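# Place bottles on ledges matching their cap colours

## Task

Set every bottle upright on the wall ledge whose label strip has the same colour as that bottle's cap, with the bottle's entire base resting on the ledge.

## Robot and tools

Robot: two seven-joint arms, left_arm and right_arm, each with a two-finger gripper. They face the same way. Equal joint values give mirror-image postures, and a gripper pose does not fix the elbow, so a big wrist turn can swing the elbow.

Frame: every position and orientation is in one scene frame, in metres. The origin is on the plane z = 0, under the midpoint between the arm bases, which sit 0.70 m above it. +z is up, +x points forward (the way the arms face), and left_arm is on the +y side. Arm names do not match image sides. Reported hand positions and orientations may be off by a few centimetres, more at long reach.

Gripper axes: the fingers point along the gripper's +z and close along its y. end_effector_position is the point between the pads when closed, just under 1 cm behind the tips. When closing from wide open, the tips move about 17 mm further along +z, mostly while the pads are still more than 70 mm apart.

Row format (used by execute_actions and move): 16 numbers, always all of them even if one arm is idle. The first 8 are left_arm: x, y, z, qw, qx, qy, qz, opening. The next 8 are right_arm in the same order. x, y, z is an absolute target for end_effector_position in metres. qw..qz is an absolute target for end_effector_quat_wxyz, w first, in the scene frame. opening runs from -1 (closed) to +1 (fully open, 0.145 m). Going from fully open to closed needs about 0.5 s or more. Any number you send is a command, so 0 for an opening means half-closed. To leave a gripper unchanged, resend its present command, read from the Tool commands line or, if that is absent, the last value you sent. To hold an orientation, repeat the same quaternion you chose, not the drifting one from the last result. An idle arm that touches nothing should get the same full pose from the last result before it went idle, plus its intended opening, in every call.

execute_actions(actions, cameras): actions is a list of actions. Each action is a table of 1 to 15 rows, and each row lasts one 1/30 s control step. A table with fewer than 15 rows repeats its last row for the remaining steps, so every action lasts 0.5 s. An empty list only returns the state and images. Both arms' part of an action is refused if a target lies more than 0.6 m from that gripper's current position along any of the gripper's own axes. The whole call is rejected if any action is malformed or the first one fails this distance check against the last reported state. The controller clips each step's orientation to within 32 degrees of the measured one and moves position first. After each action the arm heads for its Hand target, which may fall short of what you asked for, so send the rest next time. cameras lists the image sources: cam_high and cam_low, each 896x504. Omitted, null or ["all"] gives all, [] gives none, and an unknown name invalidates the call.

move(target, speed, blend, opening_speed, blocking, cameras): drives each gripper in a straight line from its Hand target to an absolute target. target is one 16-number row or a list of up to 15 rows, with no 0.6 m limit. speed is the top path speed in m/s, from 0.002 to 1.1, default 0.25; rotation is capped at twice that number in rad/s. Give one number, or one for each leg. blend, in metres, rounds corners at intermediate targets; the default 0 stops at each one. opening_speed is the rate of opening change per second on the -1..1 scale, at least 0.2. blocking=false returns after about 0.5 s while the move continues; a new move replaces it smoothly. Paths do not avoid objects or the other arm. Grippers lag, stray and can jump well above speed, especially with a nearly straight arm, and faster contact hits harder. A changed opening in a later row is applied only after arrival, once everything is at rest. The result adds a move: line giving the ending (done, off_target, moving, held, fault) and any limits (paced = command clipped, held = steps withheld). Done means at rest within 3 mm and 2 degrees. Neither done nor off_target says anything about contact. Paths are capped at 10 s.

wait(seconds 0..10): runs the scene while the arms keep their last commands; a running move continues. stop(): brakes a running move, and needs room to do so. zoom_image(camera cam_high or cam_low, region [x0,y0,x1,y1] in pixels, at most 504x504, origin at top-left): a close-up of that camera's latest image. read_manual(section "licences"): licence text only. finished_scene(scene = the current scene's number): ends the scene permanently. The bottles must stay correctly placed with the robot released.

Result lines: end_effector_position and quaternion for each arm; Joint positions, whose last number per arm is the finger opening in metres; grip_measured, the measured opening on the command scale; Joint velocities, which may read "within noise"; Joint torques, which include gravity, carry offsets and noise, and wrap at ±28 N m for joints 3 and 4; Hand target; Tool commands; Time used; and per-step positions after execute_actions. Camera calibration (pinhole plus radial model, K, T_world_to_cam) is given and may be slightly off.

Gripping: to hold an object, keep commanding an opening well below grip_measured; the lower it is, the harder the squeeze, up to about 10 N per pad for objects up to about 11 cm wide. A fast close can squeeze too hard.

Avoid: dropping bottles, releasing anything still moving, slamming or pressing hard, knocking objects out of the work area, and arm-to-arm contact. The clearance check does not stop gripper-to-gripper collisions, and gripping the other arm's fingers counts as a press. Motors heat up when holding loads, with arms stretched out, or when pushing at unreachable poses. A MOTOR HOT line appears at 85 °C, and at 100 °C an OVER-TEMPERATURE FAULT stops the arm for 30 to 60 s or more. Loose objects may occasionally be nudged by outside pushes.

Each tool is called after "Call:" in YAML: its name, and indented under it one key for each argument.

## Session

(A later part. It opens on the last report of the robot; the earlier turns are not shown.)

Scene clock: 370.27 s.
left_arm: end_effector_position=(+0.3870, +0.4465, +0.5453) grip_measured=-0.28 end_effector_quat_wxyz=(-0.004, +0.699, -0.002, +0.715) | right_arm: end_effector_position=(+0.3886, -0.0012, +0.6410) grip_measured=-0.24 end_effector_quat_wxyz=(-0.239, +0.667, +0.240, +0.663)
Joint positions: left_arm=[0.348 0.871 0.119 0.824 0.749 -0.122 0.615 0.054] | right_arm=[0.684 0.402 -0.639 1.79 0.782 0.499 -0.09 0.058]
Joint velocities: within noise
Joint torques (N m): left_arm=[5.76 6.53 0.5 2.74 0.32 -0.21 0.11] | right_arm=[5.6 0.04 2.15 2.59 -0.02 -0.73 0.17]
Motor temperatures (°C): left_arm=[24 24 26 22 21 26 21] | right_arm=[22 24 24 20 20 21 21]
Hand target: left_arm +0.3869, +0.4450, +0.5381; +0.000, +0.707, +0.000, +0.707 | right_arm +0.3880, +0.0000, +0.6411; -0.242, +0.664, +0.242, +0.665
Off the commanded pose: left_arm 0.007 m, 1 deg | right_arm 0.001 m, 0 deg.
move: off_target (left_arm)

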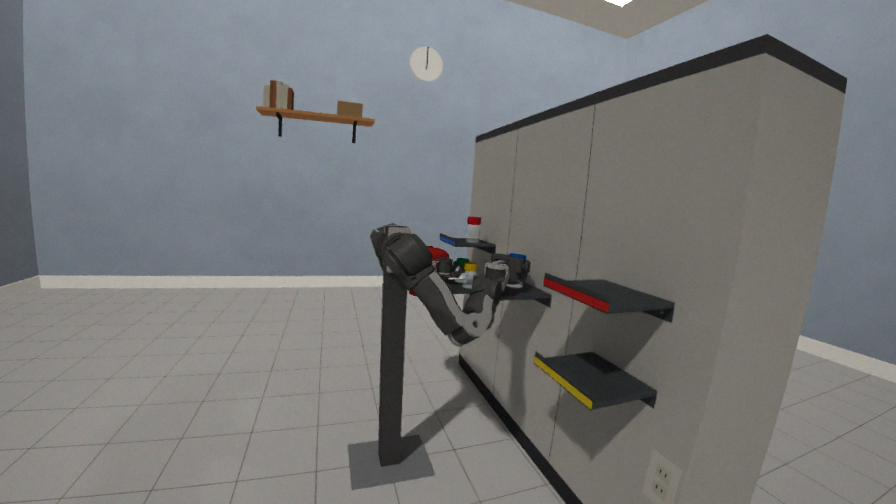

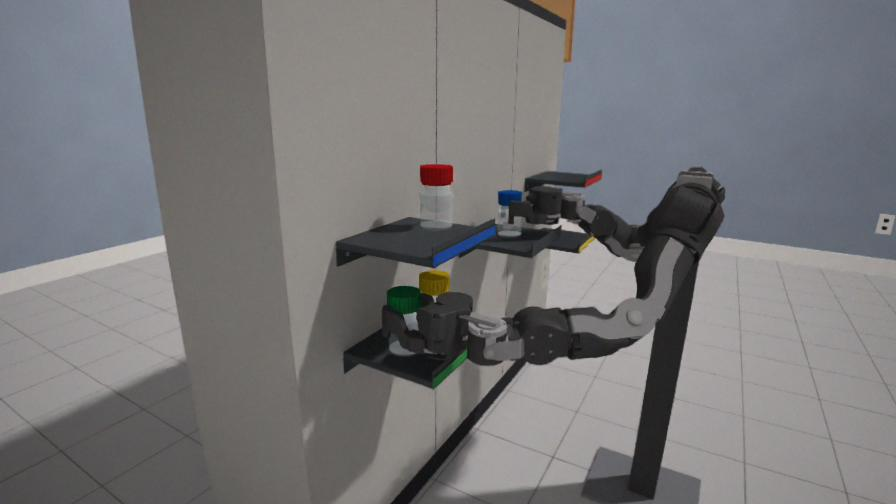

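Call:
move:
  target: [0.387,0.445,0.53,0,0.7071,0,0.7071,-0.6,0.388,0.0,0.637,-0.2418,0.6645,0.2418,0.6645,-0.6]
  speed: 0.05

Call:
zoom_image:
  camera: "cam_low"
  region: [340, 270, 520, 400]

Scene clock: 403.60 s.
left_arm: end_effector_position=(+0.3877, +0.4462, +0.5441) grip_measured=-0.29 end_effector_quat_wxyz=(-0.004, +0.690, -0.004, +0.724) | right_arm: end_effector_position=(+0.3886, -0.0015, +0.6405) grip_measured=-0.24 end_effector_quat_wxyz=(-0.240, +0.663, +0.239, +0.668)
Joint positions: left_arm=[0.361 0.882 0.059 0.792 0.805 -0.182 0.615 0.054] | right_arm=[0.675 0.402 -0.639 1.787 0.772 0.477 -0.085 0.058]
Joint velocities: within noise
Joint torques (N m): left_arm=[4.34 6.24 -0.03 2.02 0.03 0.23 -0.02] | right_arm=[5.24 0.15 1.54 2.17 0.02 -0.49 0.17]
Motor temperatures (°C): left_arm=[25 25 24 22 21 25 21] | right_arm=[23 23 24 20 20 22 21]
Hand target: left_arm +0.3866, +0.4448, +0.5301; +0.000, +0.707, +0.000, +0.707 | right_arm +0.3880, -0.0001, +0.6370; -0.242, +0.665, +0.242, +0.664
Off the commanded pose: left_arm 0.014 m, 3 deg | right_arm 0.004 m, 1 deg.
move: off_target (left_arm, right_arm)

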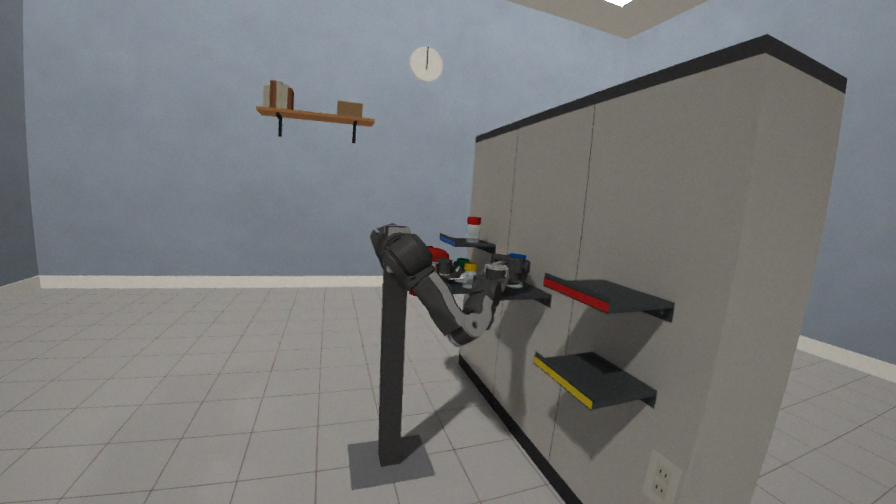

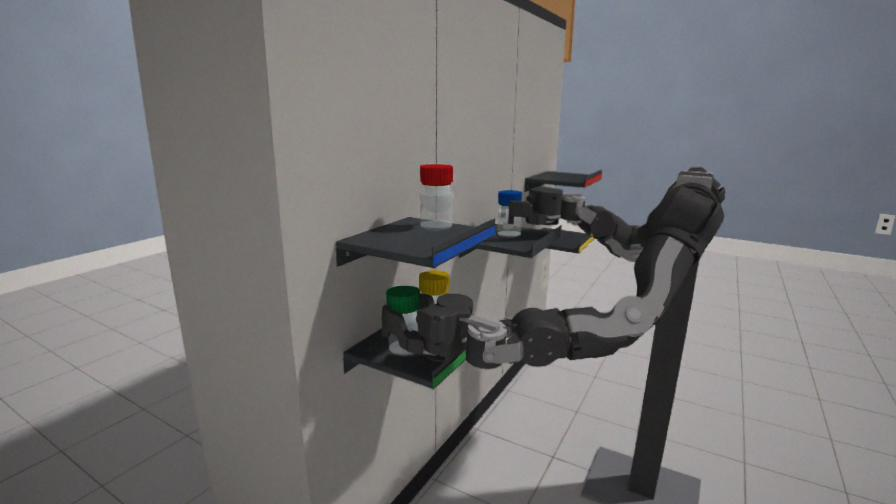

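Scaled by 2.800 from the camera's 896x504 image, which has a finer 1280x720 frame.

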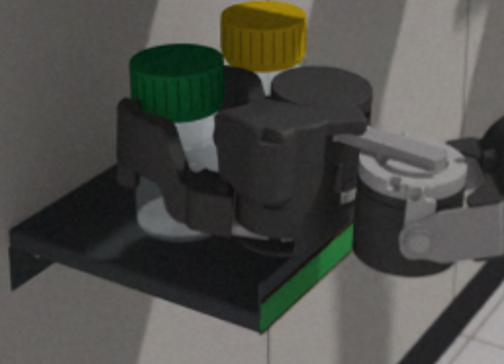

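Call:
move:
  target:
    - [0.387,0.445,0.541,0,0.7071,0,0.7071,-0.6,0.388,0.0,0.639,-0.2418,0.6645,0.2418,0.6645,-0.6]
    - [0.387,0.4455,0.542,0,0.7071,0,0.7071,-0.05,0.388,0.0,0.640,-0.2418,0.6645,0.2418,0.6645,0.2]
    - [0.30,0.4455,0.55,0,0.7071,0,0.7071,-0.05,0.296,-0.077,0.645,-0.2418,0.6645,0.2418,0.6645,0.2]
    - [0.255,0.4455,0.56,0,0.7071,0,0.7071,-0.05,0.265,-0.14,0.66,-0.2418,0.6645,0.2418,0.6645,0.2]
  speed: [0.05,0.05,0.1,0.15]
  opening_speed: 0.6

Call:
zoom_image:
  camera: "cam_low"
  region: [320, 120, 640, 400]

Call:
zoom_image:
  camera: "cam_high"
  region: [420, 200, 640, 330]

Scene clock: 428.67 s.
left_arm: end_effector_position=(+0.2551, +0.4467, +0.5598) grip_measured=-0.05 end_effector_quat_wxyz=(-0.002, +0.707, +0.002, +0.707) | right_arm: end_effector_position=(+0.2655, -0.1405, +0.6594) grip_measured=+0.20 end_effector_quat_wxyz=(-0.239, +0.666, +0.241, +0.664)
Joint positions: left_arm=[-0.619 0.863 0.759 1.386 1.018 -0.093 0.616 0.072] | right_arm=[-0.324 0.982 0.389 2.336 1.15 0.381 0.221 0.09]
Joint velocities: within noise
Joint torques (N m): left_arm=[0.78 6.47 2.95 3.49 0.49 -0.51 0.22] | right_arm=[1.94 3.84 2.84 1.69 0.31 -0.54 0.17]
Motor temperatures (°C): left_arm=[24 26 24 22 21 25 21] | right_arm=[23 23 23 20 20 21 21]
Hand target: left_arm +0.2550, +0.4455, +0.5600; +0.000, +0.707, +0.000, +0.707 | right_arm +0.2650, -0.1400, +0.6600; -0.242, +0.664, +0.242, +0.664
Off the commanded pose: left_arm 0.001 m, 0 deg | right_arm 0.001 m, 0 deg.
move: done; target 2's new opening was sent with left_arm's hand 0.004 m and 1 deg from that target

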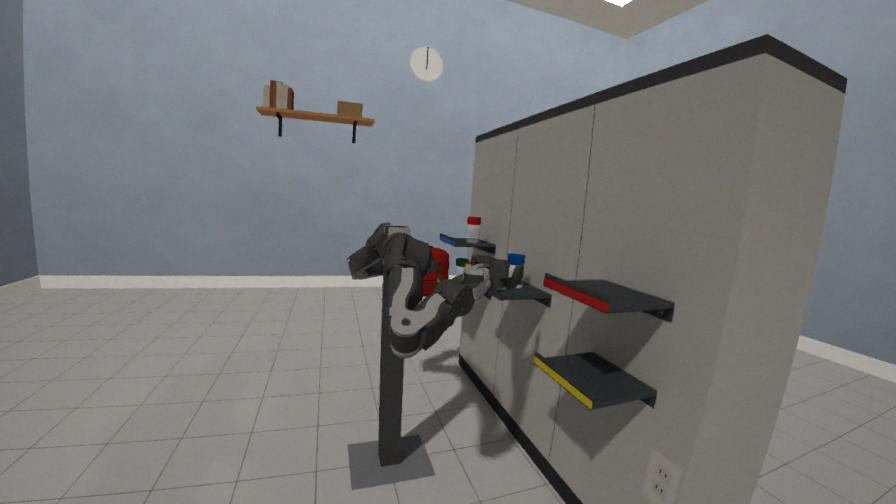

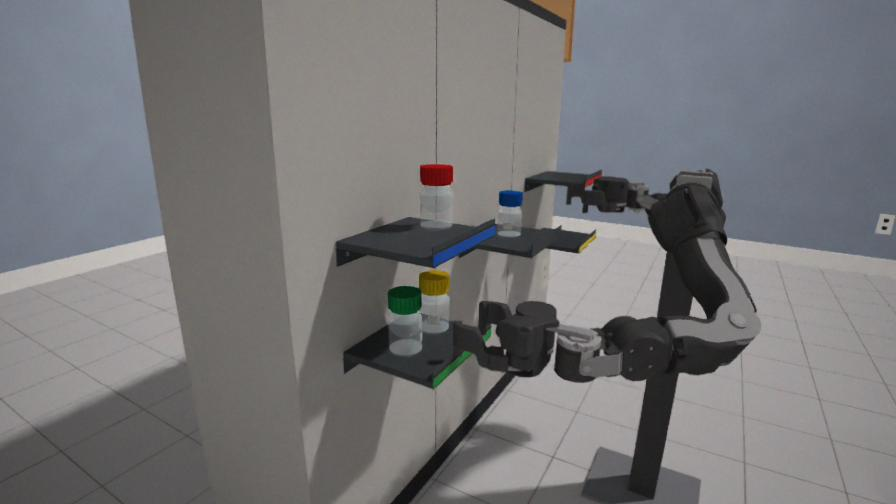

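Scaled by 1.575 from the camera's 896x504 image, which has a finer 1280x720 frame.

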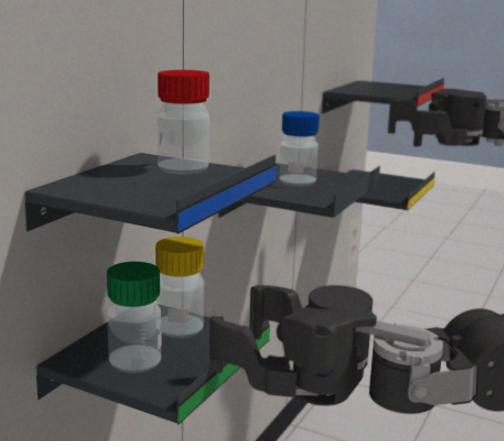

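Scaled by 2.291 from the camera's 896x504 image, which has a finer 1280x720 frame.

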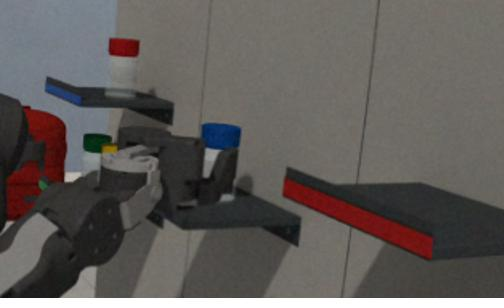

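Call:
move:
  target:
    - [0.25,0.2,0.62,0.1228,0.6964,-0.1228,0.6964,0.3,0.25,-0.25,0.70,-0.0616,0.7044,0.0616,0.7044,0.3]
    - [0.285,0.095,0.645,0.2418,0.6645,-0.2418,0.6645,0.3,0.25,-0.25,0.70,-0.0616,0.7044,0.0616,0.7044,0.3]
    - [0.388,0.006,0.636,0.2418,0.6645,-0.2418,0.6645,0.3,0.25,-0.25,0.70,-0.0616,0.7044,0.0616,0.7044,0.3]
    - [0.388,0.006,0.636,0.2418,0.6645,-0.2418,0.6645,-0.6,0.25,-0.25,0.70,-0.0616,0.7044,0.0616,0.7044,0.3]
    - [0.388,0.006,0.68,0.2418,0.6645,-0.2418,0.6645,-0.6,0.25,-0.25,0.70,-0.0616,0.7044,0.0616,0.7044,0.3]
  speed: [0.25,0.2,0.12,0.12,0.1]
  blend: [0.04,0,0,0,0]

Call:
zoom_image:
  camera: "cam_low"
  region: [400, 120, 680, 300]

Scene clock: 451.53 s.
left_arm: end_effector_position=(+0.3880, +0.0057, +0.6781) grip_measured=-0.25 end_effector_quat_wxyz=(+0.241, +0.667, -0.245, +0.661) | right_arm: end_effector_position=(+0.2503, -0.2485, +0.6997) grip_measured=+0.30 end_effector_quat_wxyz=(-0.064, +0.704, +0.065, +0.704)
Joint positions: left_arm=[0.795 0.411 -0.603 1.822 0.888 0.624 -0.127 0.057] | right_arm=[-0.512 0.805 1.002 2.422 1.312 0.681 -0.021 0.098]
Joint velocities: within noise
Joint torques (N m): left_arm=[8.11 -0.22 2.7 3.56 0.05 -0.84 -0.04] | right_arm=[0.86 3.92 3.22 1.18 0.18 -0.35 -0.16]
Motor temperatures (°C): left_arm=[24 25 25 22 21 25 21] | right_arm=[22 24 24 20 20 21 21]
Hand target: left_arm +0.3880, +0.0060, +0.6800; +0.242, +0.664, -0.242, +0.664 | right_arm +0.2500, -0.2500, +0.7000; -0.062, +0.704, +0.062, +0.704
Off the commanded pose: left_arm 0.002 m, 1 deg | right_arm 0.002 m, 0 deg.
move: done

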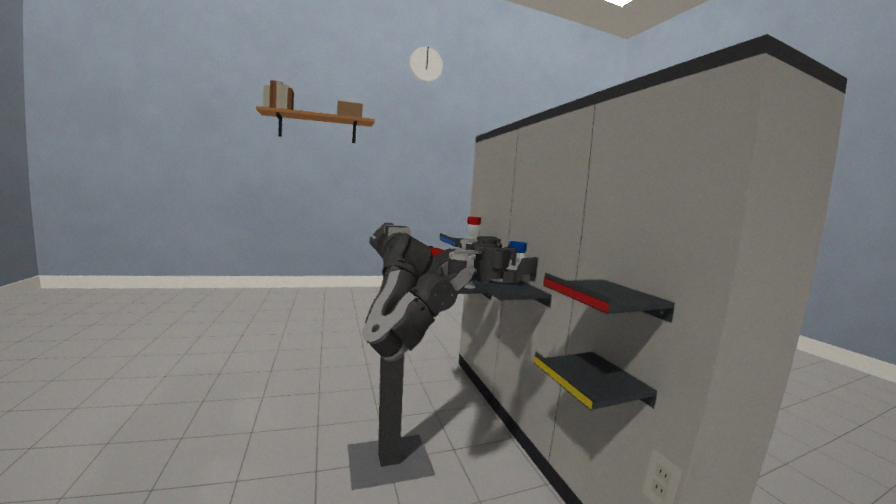

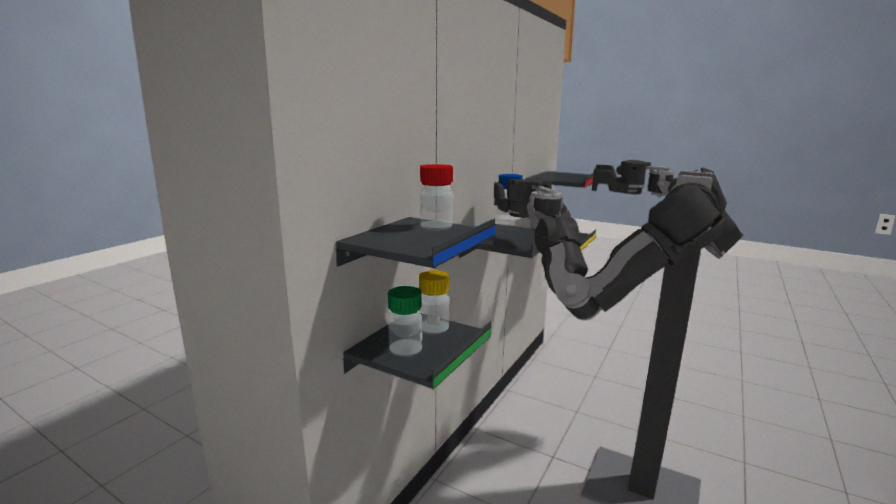

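Scaled by 1.800 from the camera's 896x504 image, which has a finer 1280x720 frame.

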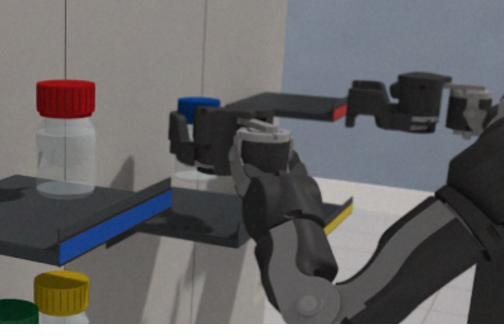

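Call:
move:
  target:
    - [0.29,0.088,0.685,0.2418,0.6645,-0.2418,0.6645,-0.6,0.25,-0.25,0.70,-0.0616,0.7044,0.0616,0.7044,0.3]
    - [0.25,0.20,0.74,0.1228,0.6964,-0.1228,0.6964,-0.6,0.25,-0.25,0.70,-0.0616,0.7044,0.0616,0.7044,0.3]
    - [0.255,0.445,0.785,0,0.7071,0,0.7071,-0.6,0.25,-0.25,0.70,-0.0616,0.7044,0.0616,0.7044,0.3]
    - [0.385,0.445,0.785,0,0.7071,0,0.7071,-0.6,0.25,-0.25,0.70,-0.0616,0.7044,0.0616,0.7044,0.3]
    - [0.385,0.445,0.742,0,0.7071,0,0.7071,-0.6,0.25,-0.25,0.70,-0.0616,0.7044,0.0616,0.7044,0.3]
    - [0.385,0.445,0.732,0,0.7071,0,0.7071,-0.6,0.25,-0.25,0.70,-0.0616,0.7044,0.0616,0.7044,0.3]
  speed: [0.2,0.25,0.25,0.15,0.1,0.03]
  blend: [0.04,0.05,0.02,0,0,0]

Call:
zoom_image:
  camera: "cam_low"
  region: [320, 120, 640, 400]

Scene clock: 469.37 s.
left_arm: end_effector_position=(+0.3854, +0.4425, +0.7402) grip_measured=-0.25 end_effector_quat_wxyz=(+0.003, +0.698, -0.005, +0.716) | right_arm: end_effector_position=(+0.2503, -0.2485, +0.6997) grip_measured=+0.30 end_effector_quat_wxyz=(-0.064, +0.704, +0.065, +0.704)
Joint positions: left_arm=[-1.053 1.677 1.173 1.132 1.575 0.104 0.352 0.057] | right_arm=[-0.512 0.805 1.002 2.422 1.312 0.681 -0.021 0.098]
Joint velocities: within noise
Joint torques (N m): left_arm=[3.68 3.76 1.77 0.5 0.26 -0.28 -0.12] | right_arm=[0.94 3.97 3.15 1.22 0.16 -0.34 -0.17]
Motor temperatures (°C): left_arm=[25 24 25 22 21 25 21] | right_arm=[22 24 24 20 20 21 21]
Hand target: left_arm +0.3849, +0.4450, +0.7319; +0.000, +0.707, +0.000, +0.707 | right_arm +0.2500, -0.2500, +0.7000; -0.062, +0.704, +0.062, +0.704
Off the commanded pose: left_arm 0.009 m, 2 deg | right_arm 0.002 m, 0 deg.
move: off_target (left_arm)

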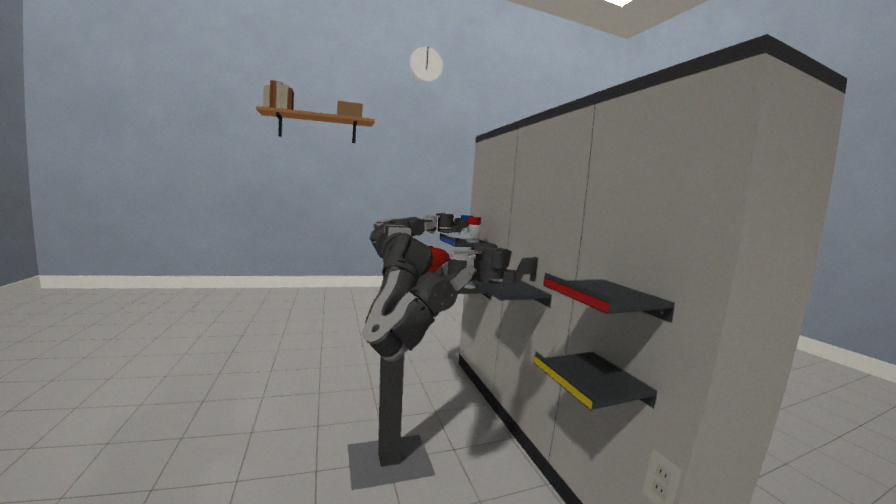

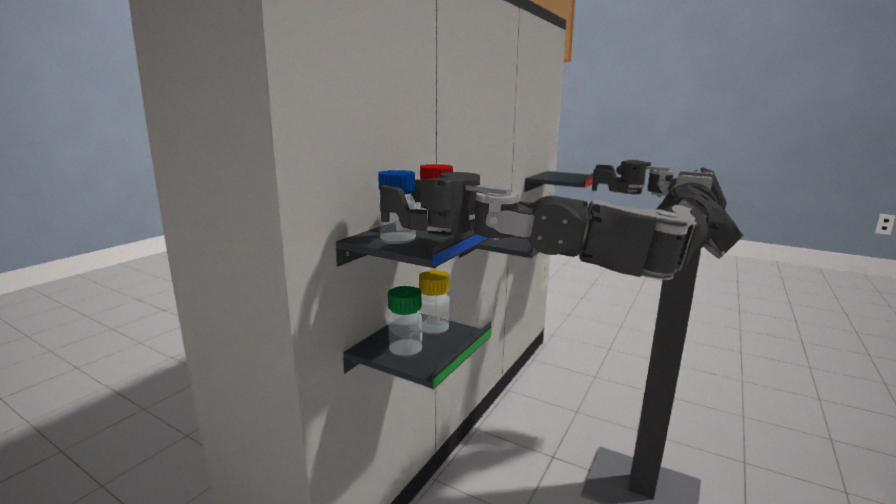

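Scaled by 1.575 from the camera's 896x504 image, which has a finer 1280x720 frame.

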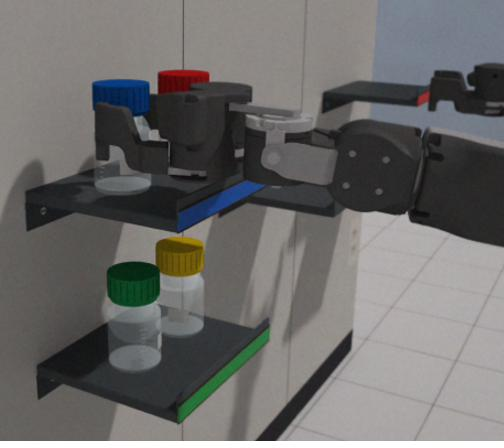

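Call:
move:
  target:
    - [0.385,0.4435,0.738,0,0.7071,0,0.7071,-0.6,0.25,-0.25,0.70,-0.0616,0.7044,0.0616,0.7044,0.3]
    - [0.385,0.4435,0.738,0,0.7071,0,0.7071,-0.05,0.25,-0.25,0.70,-0.0616,0.7044,0.0616,0.7044,0.3]
    - [0.265,0.4435,0.745,0,0.7071,0,0.7071,-0.05,0.25,-0.25,0.70,-0.0616,0.7044,0.0616,0.7044,0.3]
    - [0.265,0.338,0.742,0,0.7071,0,0.7071,0.1,0.25,-0.25,0.70,-0.0616,0.7044,0.0616,0.7044,0.3]
    - [0.383,0.338,0.738,0,0.7071,0,0.7071,0.1,0.25,-0.25,0.70,-0.0616,0.7044,0.0616,0.7044,0.3]
  speed: [0.05,0.05,0.15,0.2,0.1]
  opening_speed: 0.8

Call:
zoom_image:
  camera: "cam_low"
  region: [320, 120, 640, 400]

Call:
zoom_image:
  camera: "cam_high"
  region: [420, 200, 580, 290]

Scene clock: 488.90 s.
left_arm: end_effector_position=(+0.3835, +0.3370, +0.7383) grip_measured=+0.10 end_effector_quat_wxyz=(-0.004, +0.705, -0.009, +0.710) | right_arm: end_effector_position=(+0.2503, -0.2485, +0.6997) grip_measured=+0.30 end_effector_quat_wxyz=(-0.064, +0.704, +0.065, +0.704)
Joint positions: left_arm=[-1.316 1.62 1.495 1.686 1.584 0.172 -0.158 0.083] | right_arm=[-0.512 0.805 1.002 2.422 1.312 0.681 -0.021 0.098]
Joint velocities: within noise
Joint torques (N m): left_arm=[5.18 1.44 3.78 0.23 0.12 -0.55 0.03] | right_arm=[0.78 4 3.14 1.11 0.16 -0.35 -0.18]
Motor temperatures (°C): left_arm=[24 24 25 22 21 25 21] | right_arm=[21 24 24 20 20 21 21]
Hand target: left_arm +0.3829, +0.3381, +0.7380; -0.005, +0.705, -0.007, +0.709 | right_arm +0.2500, -0.2500, +0.7000; -0.062, +0.704, +0.062, +0.704
Off the commanded pose: left_arm 0.001 m, 1 deg | right_arm 0.002 m, 0 deg.
joint sent to its limit (left arm) — joint 5 (forearm roll), upper limit. The joint targets still meet the commanded pose.
move: done

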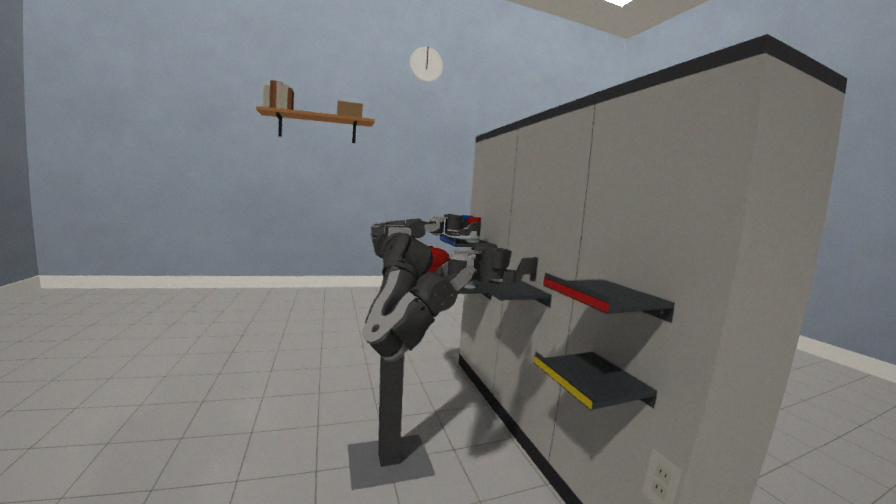

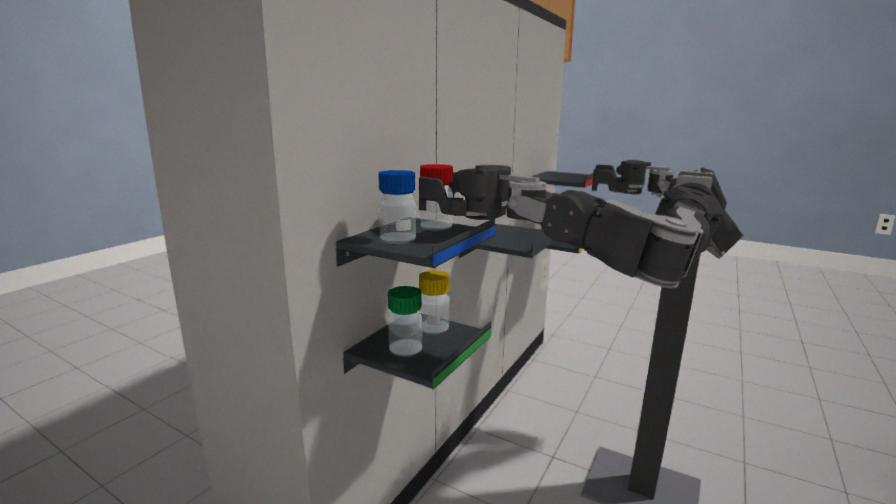

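Scaled by 1.575 from the camera's 896x504 image, which has a finer 1280x720 frame.

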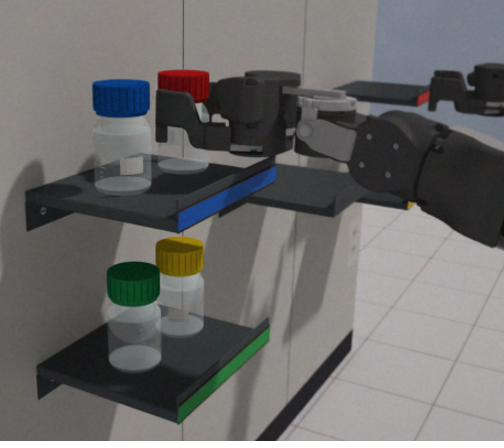

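Scaled by 3.150 from the camera's 896x504 image, which has a finer 1280x720 frame.

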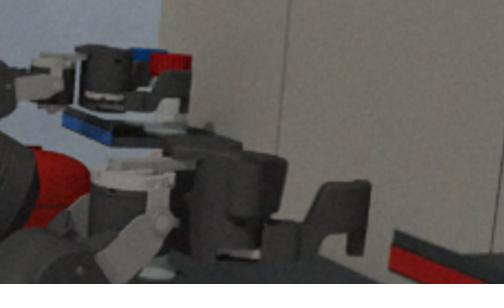

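Call:
move:
  target:
    - [0.383,0.338,0.738,0,0.7071,0,0.7071,-0.6,0.25,-0.25,0.70,-0.0616,0.7044,0.0616,0.7044,0.3]
    - [0.383,0.338,0.782,0,0.7071,0,0.7071,-0.6,0.25,-0.25,0.70,-0.0616,0.7044,0.0616,0.7044,0.3]
    - [0.26,0.32,0.785,0,0.7071,0,0.7071,-0.6,0.25,-0.25,0.70,-0.0616,0.7044,0.0616,0.7044,0.3]
    - [0.255,0.20,0.72,0.1228,0.6964,-0.1228,0.6964,-0.6,0.25,-0.25,0.70,-0.0616,0.7044,0.0616,0.7044,0.3]
    - [0.295,0.086,0.68,0.2418,0.6645,-0.2418,0.6645,-0.6,0.25,-0.25,0.70,-0.0616,0.7044,0.0616,0.7044,0.3]
  speed: [0.1,0.1,0.15,0.25,0.2]
  blend: [0,0,0.04,0.05,0.0]

Scene clock: 503.53 s.
left_arm: end_effector_position=(+0.2950, +0.0862, +0.6776) grip_measured=-0.24 end_effector_quat_wxyz=(+0.240, +0.669, -0.241, +0.661) | right_arm: end_effector_position=(+0.2503, -0.2485, +0.6997) grip_measured=+0.30 end_effector_quat_wxyz=(-0.064, +0.704, +0.064, +0.704)
Joint positions: left_arm=[0.369 1 -0.287 2.318 1.254 0.458 -0.169 0.058] | right_arm=[-0.512 0.805 1.002 2.422 1.312 0.681 -0.022 0.098]
Joint velocities: within noise
Joint torques (N m): left_arm=[5.58 2.81 2.45 1.61 -0.04 -0.83 0.23] | right_arm=[0.8 4.07 3.12 1.21 0.16 -0.37 -0.19]
Motor temperatures (°C): left_arm=[24 24 26 22 21 25 21] | right_arm=[21 24 24 20 20 21 21]
Hand target: left_arm +0.2950, +0.0860, +0.6800; +0.242, +0.664, -0.242, +0.664 | right_arm +0.2500, -0.2500, +0.7000; -0.062, +0.704, +0.062, +0.704
Off the commanded pose: left_arm 0.002 m, 1 deg | right_arm 0.002 m, 0 deg.
move: done

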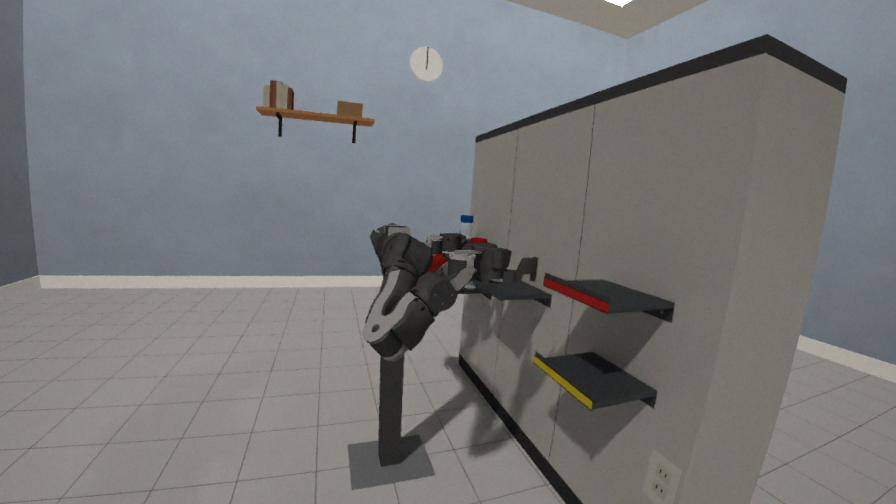

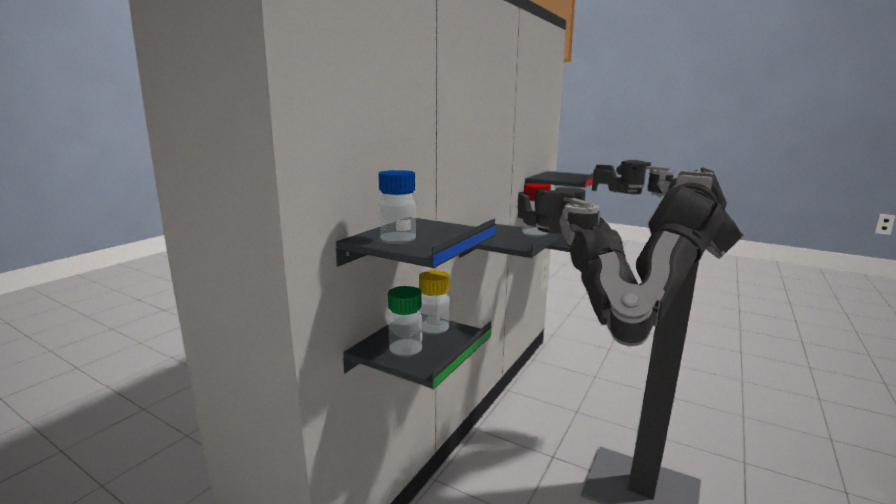

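Call:
move:
  target:
    - [0.388,0.006,0.68,0.2418,0.6645,-0.2418,0.6645,-0.6,0.25,-0.25,0.70,-0.0616,0.7044,0.0616,0.7044,0.3]
    - [0.388,0.006,0.645,0.2418,0.6645,-0.2418,0.6645,-0.6,0.25,-0.25,0.70,-0.0616,0.7044,0.0616,0.7044,0.3]
    - [0.388,0.006,0.635,0.2418,0.6645,-0.2418,0.6645,-0.6,0.25,-0.25,0.70,-0.0616,0.7044,0.0616,0.7044,0.3]
  speed: [0.15,0.1,0.03]

Scene clock: 511.07 s.
left_arm: end_effector_position=(+0.3881, +0.0063, +0.6378) grip_measured=-0.24 end_effector_quat_wxyz=(+0.241, +0.663, -0.241, +0.666) | right_arm: end_effector_position=(+0.2503, -0.2485, +0.6997) grip_measured=+0.30 end_effector_quat_wxyz=(-0.064, +0.704, +0.064, +0.704)
Joint positions: left_arm=[0.736 0.5 -0.746 1.791 0.888 0.395 -0.143 0.058] | right_arm=[-0.512 0.805 1.002 2.422 1.312 0.681 -0.022 0.098]
Joint velocities: within noise
Joint torques (N m): left_arm=[7.27 0.7 1.8 2.56 0.05 -0.82 0.18] | right_arm=[0.83 4.05 3.17 1.2 0.16 -0.35 -0.16]
Motor temperatures (°C): left_arm=[25 24 26 21 21 25 21] | right_arm=[21 24 24 20 20 21 21]
Hand target: left_arm +0.3880, +0.0060, +0.6350; +0.242, +0.664, -0.242, +0.664 | right_arm +0.2500, -0.2500, +0.7000; -0.062, +0.704, +0.062, +0.704
Off the commanded pose: left_arm 0.003 m, 0 deg | right_arm 0.002 m, 0 deg.
move: done

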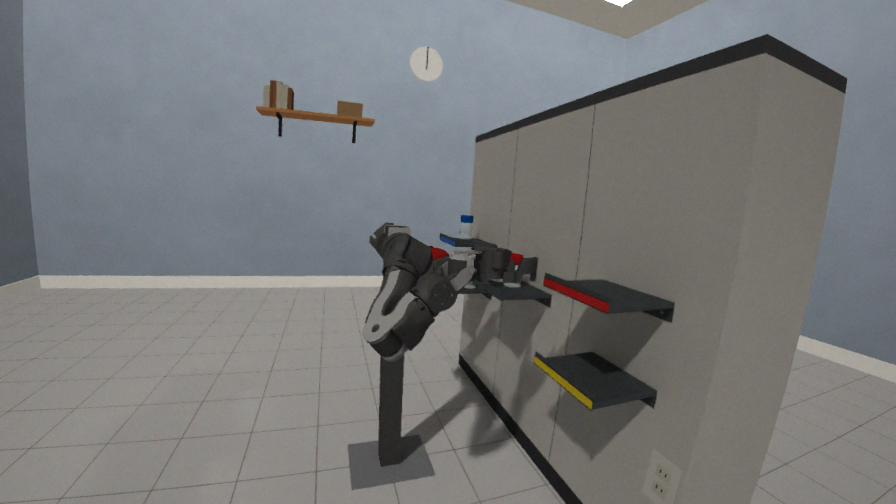

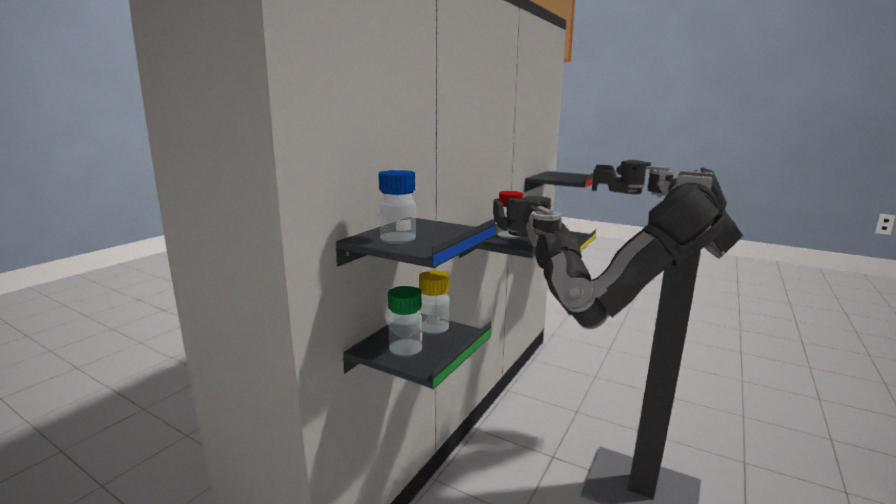

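Call:
move:
  target:
    - [0.388,0.006,0.637,0.2418,0.6645,-0.2418,0.6645,0.2,0.25,-0.25,0.70,-0.0616,0.7044,0.0616,0.7044,0.3]
    - [0.296,0.084,0.642,0.2418,0.6645,-0.2418,0.6645,0.2,0.25,-0.25,0.70,-0.0616,0.7044,0.0616,0.7044,0.3]
    - [0.26,0.20,0.61,0.1228,0.6964,-0.1228,0.6964,0.2,0.26,-0.22,0.68,-0.1228,0.6964,0.1228,0.6964,0.3]
    - [0.255,0.343,0.56,0,0.7071,0,0.7071,0.2,0.285,-0.085,0.65,-0.2418,0.6645,0.2418,0.6645,0.3]
    - [0.255,0.343,0.552,0,0.7071,0,0.7071,0.2,0.389,0.002,0.64,-0.2418,0.6645,0.2418,0.6645,0.3]
  speed: [0.1,0.15,0.2,0.2,0.12]
  opening_speed: 1
  blend: [0,0.02,0.02,0,0]

Call:
zoom_image:
  camera: "cam_low"
  region: [320, 120, 640, 400]

Call:
zoom_image:
  camera: "cam_high"
  region: [420, 200, 580, 310]

Scene clock: 531.23 s.
left_arm: end_effector_position=(+0.2548, +0.3435, +0.5532) grip_measured=+0.20 end_effector_quat_wxyz=(-0.001, +0.706, +0.002, +0.708) | right_arm: end_effector_position=(+0.3899, +0.0008, +0.6401) grip_measured=+0.30 end_effector_quat_wxyz=(-0.240, +0.666, +0.239, +0.664)
Joint positions: left_arm=[-0.9 0.828 0.596 1.894 1.004 -0.242 0.126 0.09] | right_arm=[0.687 0.396 -0.649 1.779 0.781 0.486 -0.094 0.098]
Joint velocities: within noise
Joint torques (N m): left_arm=[0.86 4.36 1.84 2.35 0.16 -0.7 0.19] | right_arm=[6.03 0.3 2.09 2.91 0.03 -0.57 0.17]
Motor temperatures (°C): left_arm=[25 23 25 22 21 25 21] | right_arm=[21 24 24 20 20 21 21]
Hand target: left_arm +0.2550, +0.3430, +0.5520; +0.000, +0.707, +0.000, +0.707 | right_arm +0.3890, +0.0021, +0.6401; -0.242, +0.664, +0.242, +0.665
Off the commanded pose: left_arm 0.001 m, 0 deg | right_arm 0.001 m, 0 deg.
move: done

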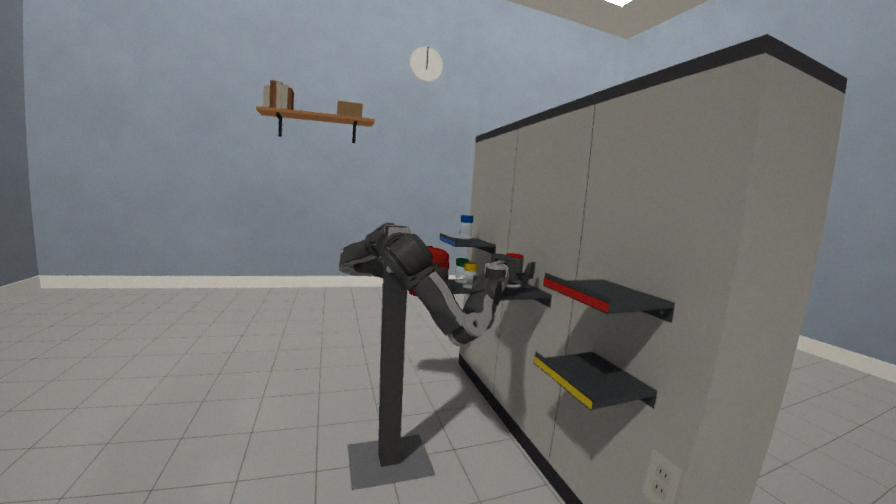

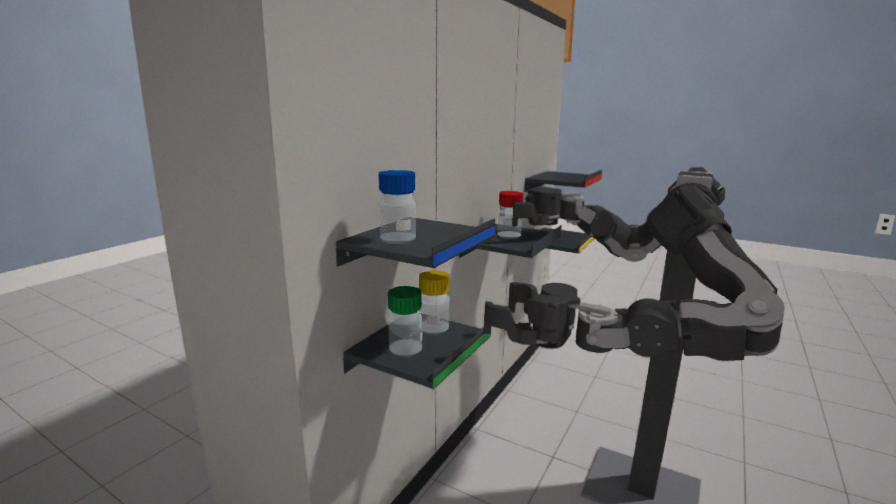

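Scaled by 1.575 from the camera's 896x504 image, which has a finer 1280x720 frame.

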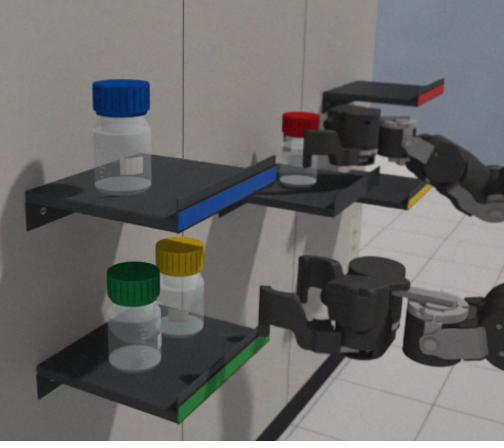

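Scaled by 3.150 from the camera's 896x504 image, which has a finer 1280x720 frame.

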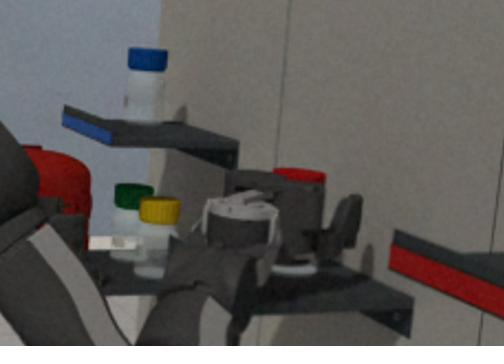

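Call:
move:
  target:
    - [0.255,0.343,0.546,0,0.7071,0,0.7071,0.1,0.389,0.002,0.64,-0.2418,0.6645,0.2418,0.6645,-0.6]
    - [0.32,0.343,0.546,0,0.7071,0,0.7071,0.1,0.389,0.002,0.682,-0.2418,0.6645,0.2418,0.6645,-0.6]
    - [0.387,0.343,0.546,0,0.7071,0,0.7071,0.1,0.294,-0.078,0.685,-0.2418,0.6645,0.2418,0.6645,-0.6]
    - [0.387,0.343,0.546,0,0.7071,0,0.7071,-0.6,0.26,-0.2,0.74,-0.1228,0.6964,0.1228,0.6964,-0.6]
    - [0.387,0.343,0.575,0,0.7071,0,0.7071,-0.6,0.265,-0.38,0.785,0,0.7071,0,0.7071,-0.6]
  speed: [0.1,0.12,0.15,0.25,0.2]

Call:
zoom_image:
  camera: "cam_low"
  region: [320, 120, 640, 400]

Scene clock: 549.13 s.
left_arm: end_effector_position=(+0.3872, +0.3422, +0.5716) grip_measured=-0.27 end_effector_quat_wxyz=(+0.002, +0.711, -0.001, +0.703) | right_arm: end_effector_position=(+0.2654, -0.3811, +0.7830) grip_measured=-0.24 end_effector_quat_wxyz=(+0.000, +0.708, -0.003, +0.706)
Joint positions: left_arm=[0.065 0.987 -0.048 1.507 0.989 0.002 0.031 0.056] | right_arm=[-0.654 1.19 1.435 1.844 1.421 0.785 0.14 0.057]
Joint velocities: within noise
Joint torques (N m): left_arm=[5.26 6.74 3.95 4.14 0.14 -0.82 -0.02] | right_arm=[1.36 7.16 4.22 0.68 0.17 -0.4 0.16]
Motor temperatures (°C): left_arm=[24 24 25 22 21 25 21] | right_arm=[23 24 24 20 20 21 21]
Hand target: left_arm +0.3870, +0.3430, +0.5751; +0.000, +0.707, +0.000, +0.707 | right_arm +0.2650, -0.3800, +0.7850; +0.000, +0.707, +0.000, +0.707
Off the commanded pose: left_arm 0.004 m, 1 deg | right_arm 0.002 m, 0 deg.
joint sent to its limit (right arm) — joint 6 (wrist pitch), upper limit. The joint targets still meet the commanded pose.
move: off_target (left_arm)

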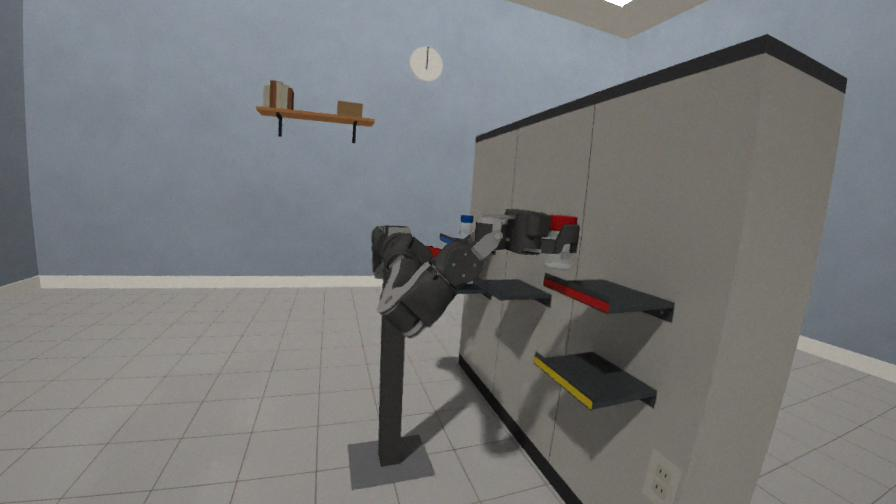

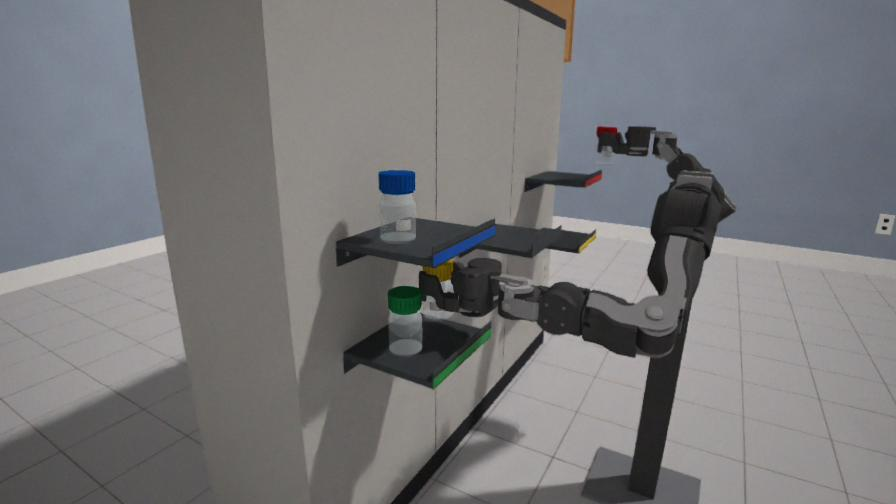

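Scaled by 1.575 from the camera's 896x504 image, which has a finer 1280x720 frame.

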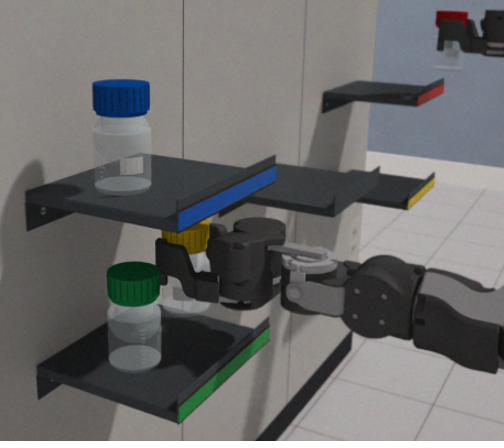

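Call:
move:
  target:
    - [0.26,0.34,0.573,0,0.7071,0,0.7071,-0.6,0.375,-0.39,0.785,0,0.7071,0,0.7071,-0.6]
    - [0.26,0.20,0.64,0.1228,0.6964,-0.1228,0.6964,-0.6,0.375,-0.39,0.747,0,0.7071,0,0.7071,-0.6]
    - [0.295,0.086,0.68,0.2418,0.6645,-0.2418,0.6645,-0.6,0.375,-0.39,0.736,0,0.7071,0,0.7071,-0.6]
    - [0.295,0.086,0.68,0.2418,0.6645,-0.2418,0.6645,-0.6,0.375,-0.39,0.738,0,0.7071,0,0.7071,0.2]
    - [0.388,0.006,0.68,0.2418,0.6645,-0.2418,0.6645,-0.6,0.265,-0.385,0.745,0,0.7071,0,0.7071,0.2]
  speed: [0.15,0.15,0.12,0.1,0.15]

Call:
zoom_image:
  camera: "cam_high"
  region: [440, 200, 700, 400]

Scene clock: 566.17 s.
left_arm: end_effector_position=(+0.3882, +0.0061, +0.6774) grip_measured=-0.27 end_effector_quat_wxyz=(+0.240, +0.669, -0.242, +0.661) | right_arm: end_effector_position=(+0.2650, -0.3861, +0.7444) grip_measured=+0.20 end_effector_quat_wxyz=(+0.001, +0.707, -0.003, +0.708)
Joint positions: left_arm=[0.869 0.498 -0.725 1.825 1.02 0.533 -0.215 0.056] | right_arm=[-0.966 1.092 1.48 1.878 1.436 0.508 0.188 0.09]
Joint velocities: within noise
Joint torques (N m): left_arm=[8.9 0.41 2.82 2.8 -0.04 -0.94 0.21] | right_arm=[0.7 5 4.48 0.85 0.2 -0.31 0.17]
Motor temperatures (°C): left_arm=[24 25 26 22 21 26 21] | right_arm=[22 24 24 20 20 21 21]
Hand target: left_arm +0.3880, +0.0060, +0.6800; +0.242, +0.665, -0.242, +0.664 | right_arm +0.2650, -0.3850, +0.7449; +0.000, +0.707, +0.000, +0.707
Off the commanded pose: left_arm 0.003 m, 1 deg | right_arm 0.001 m, 0 deg.
move: done

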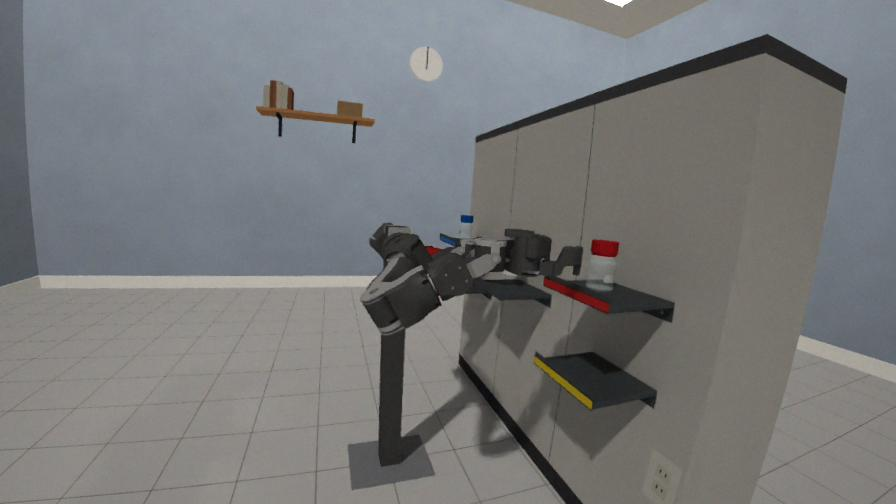

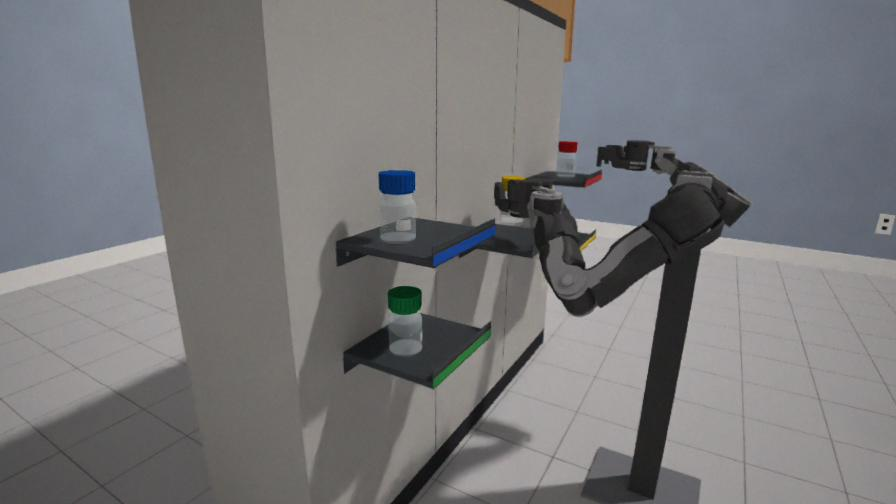

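Scaled by 1.938 from the camera's 896x504 image, which has a finer 1280x720 frame.

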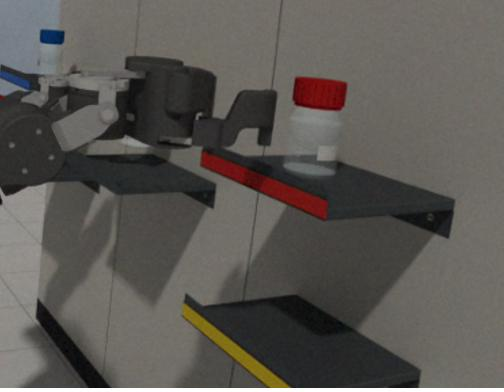

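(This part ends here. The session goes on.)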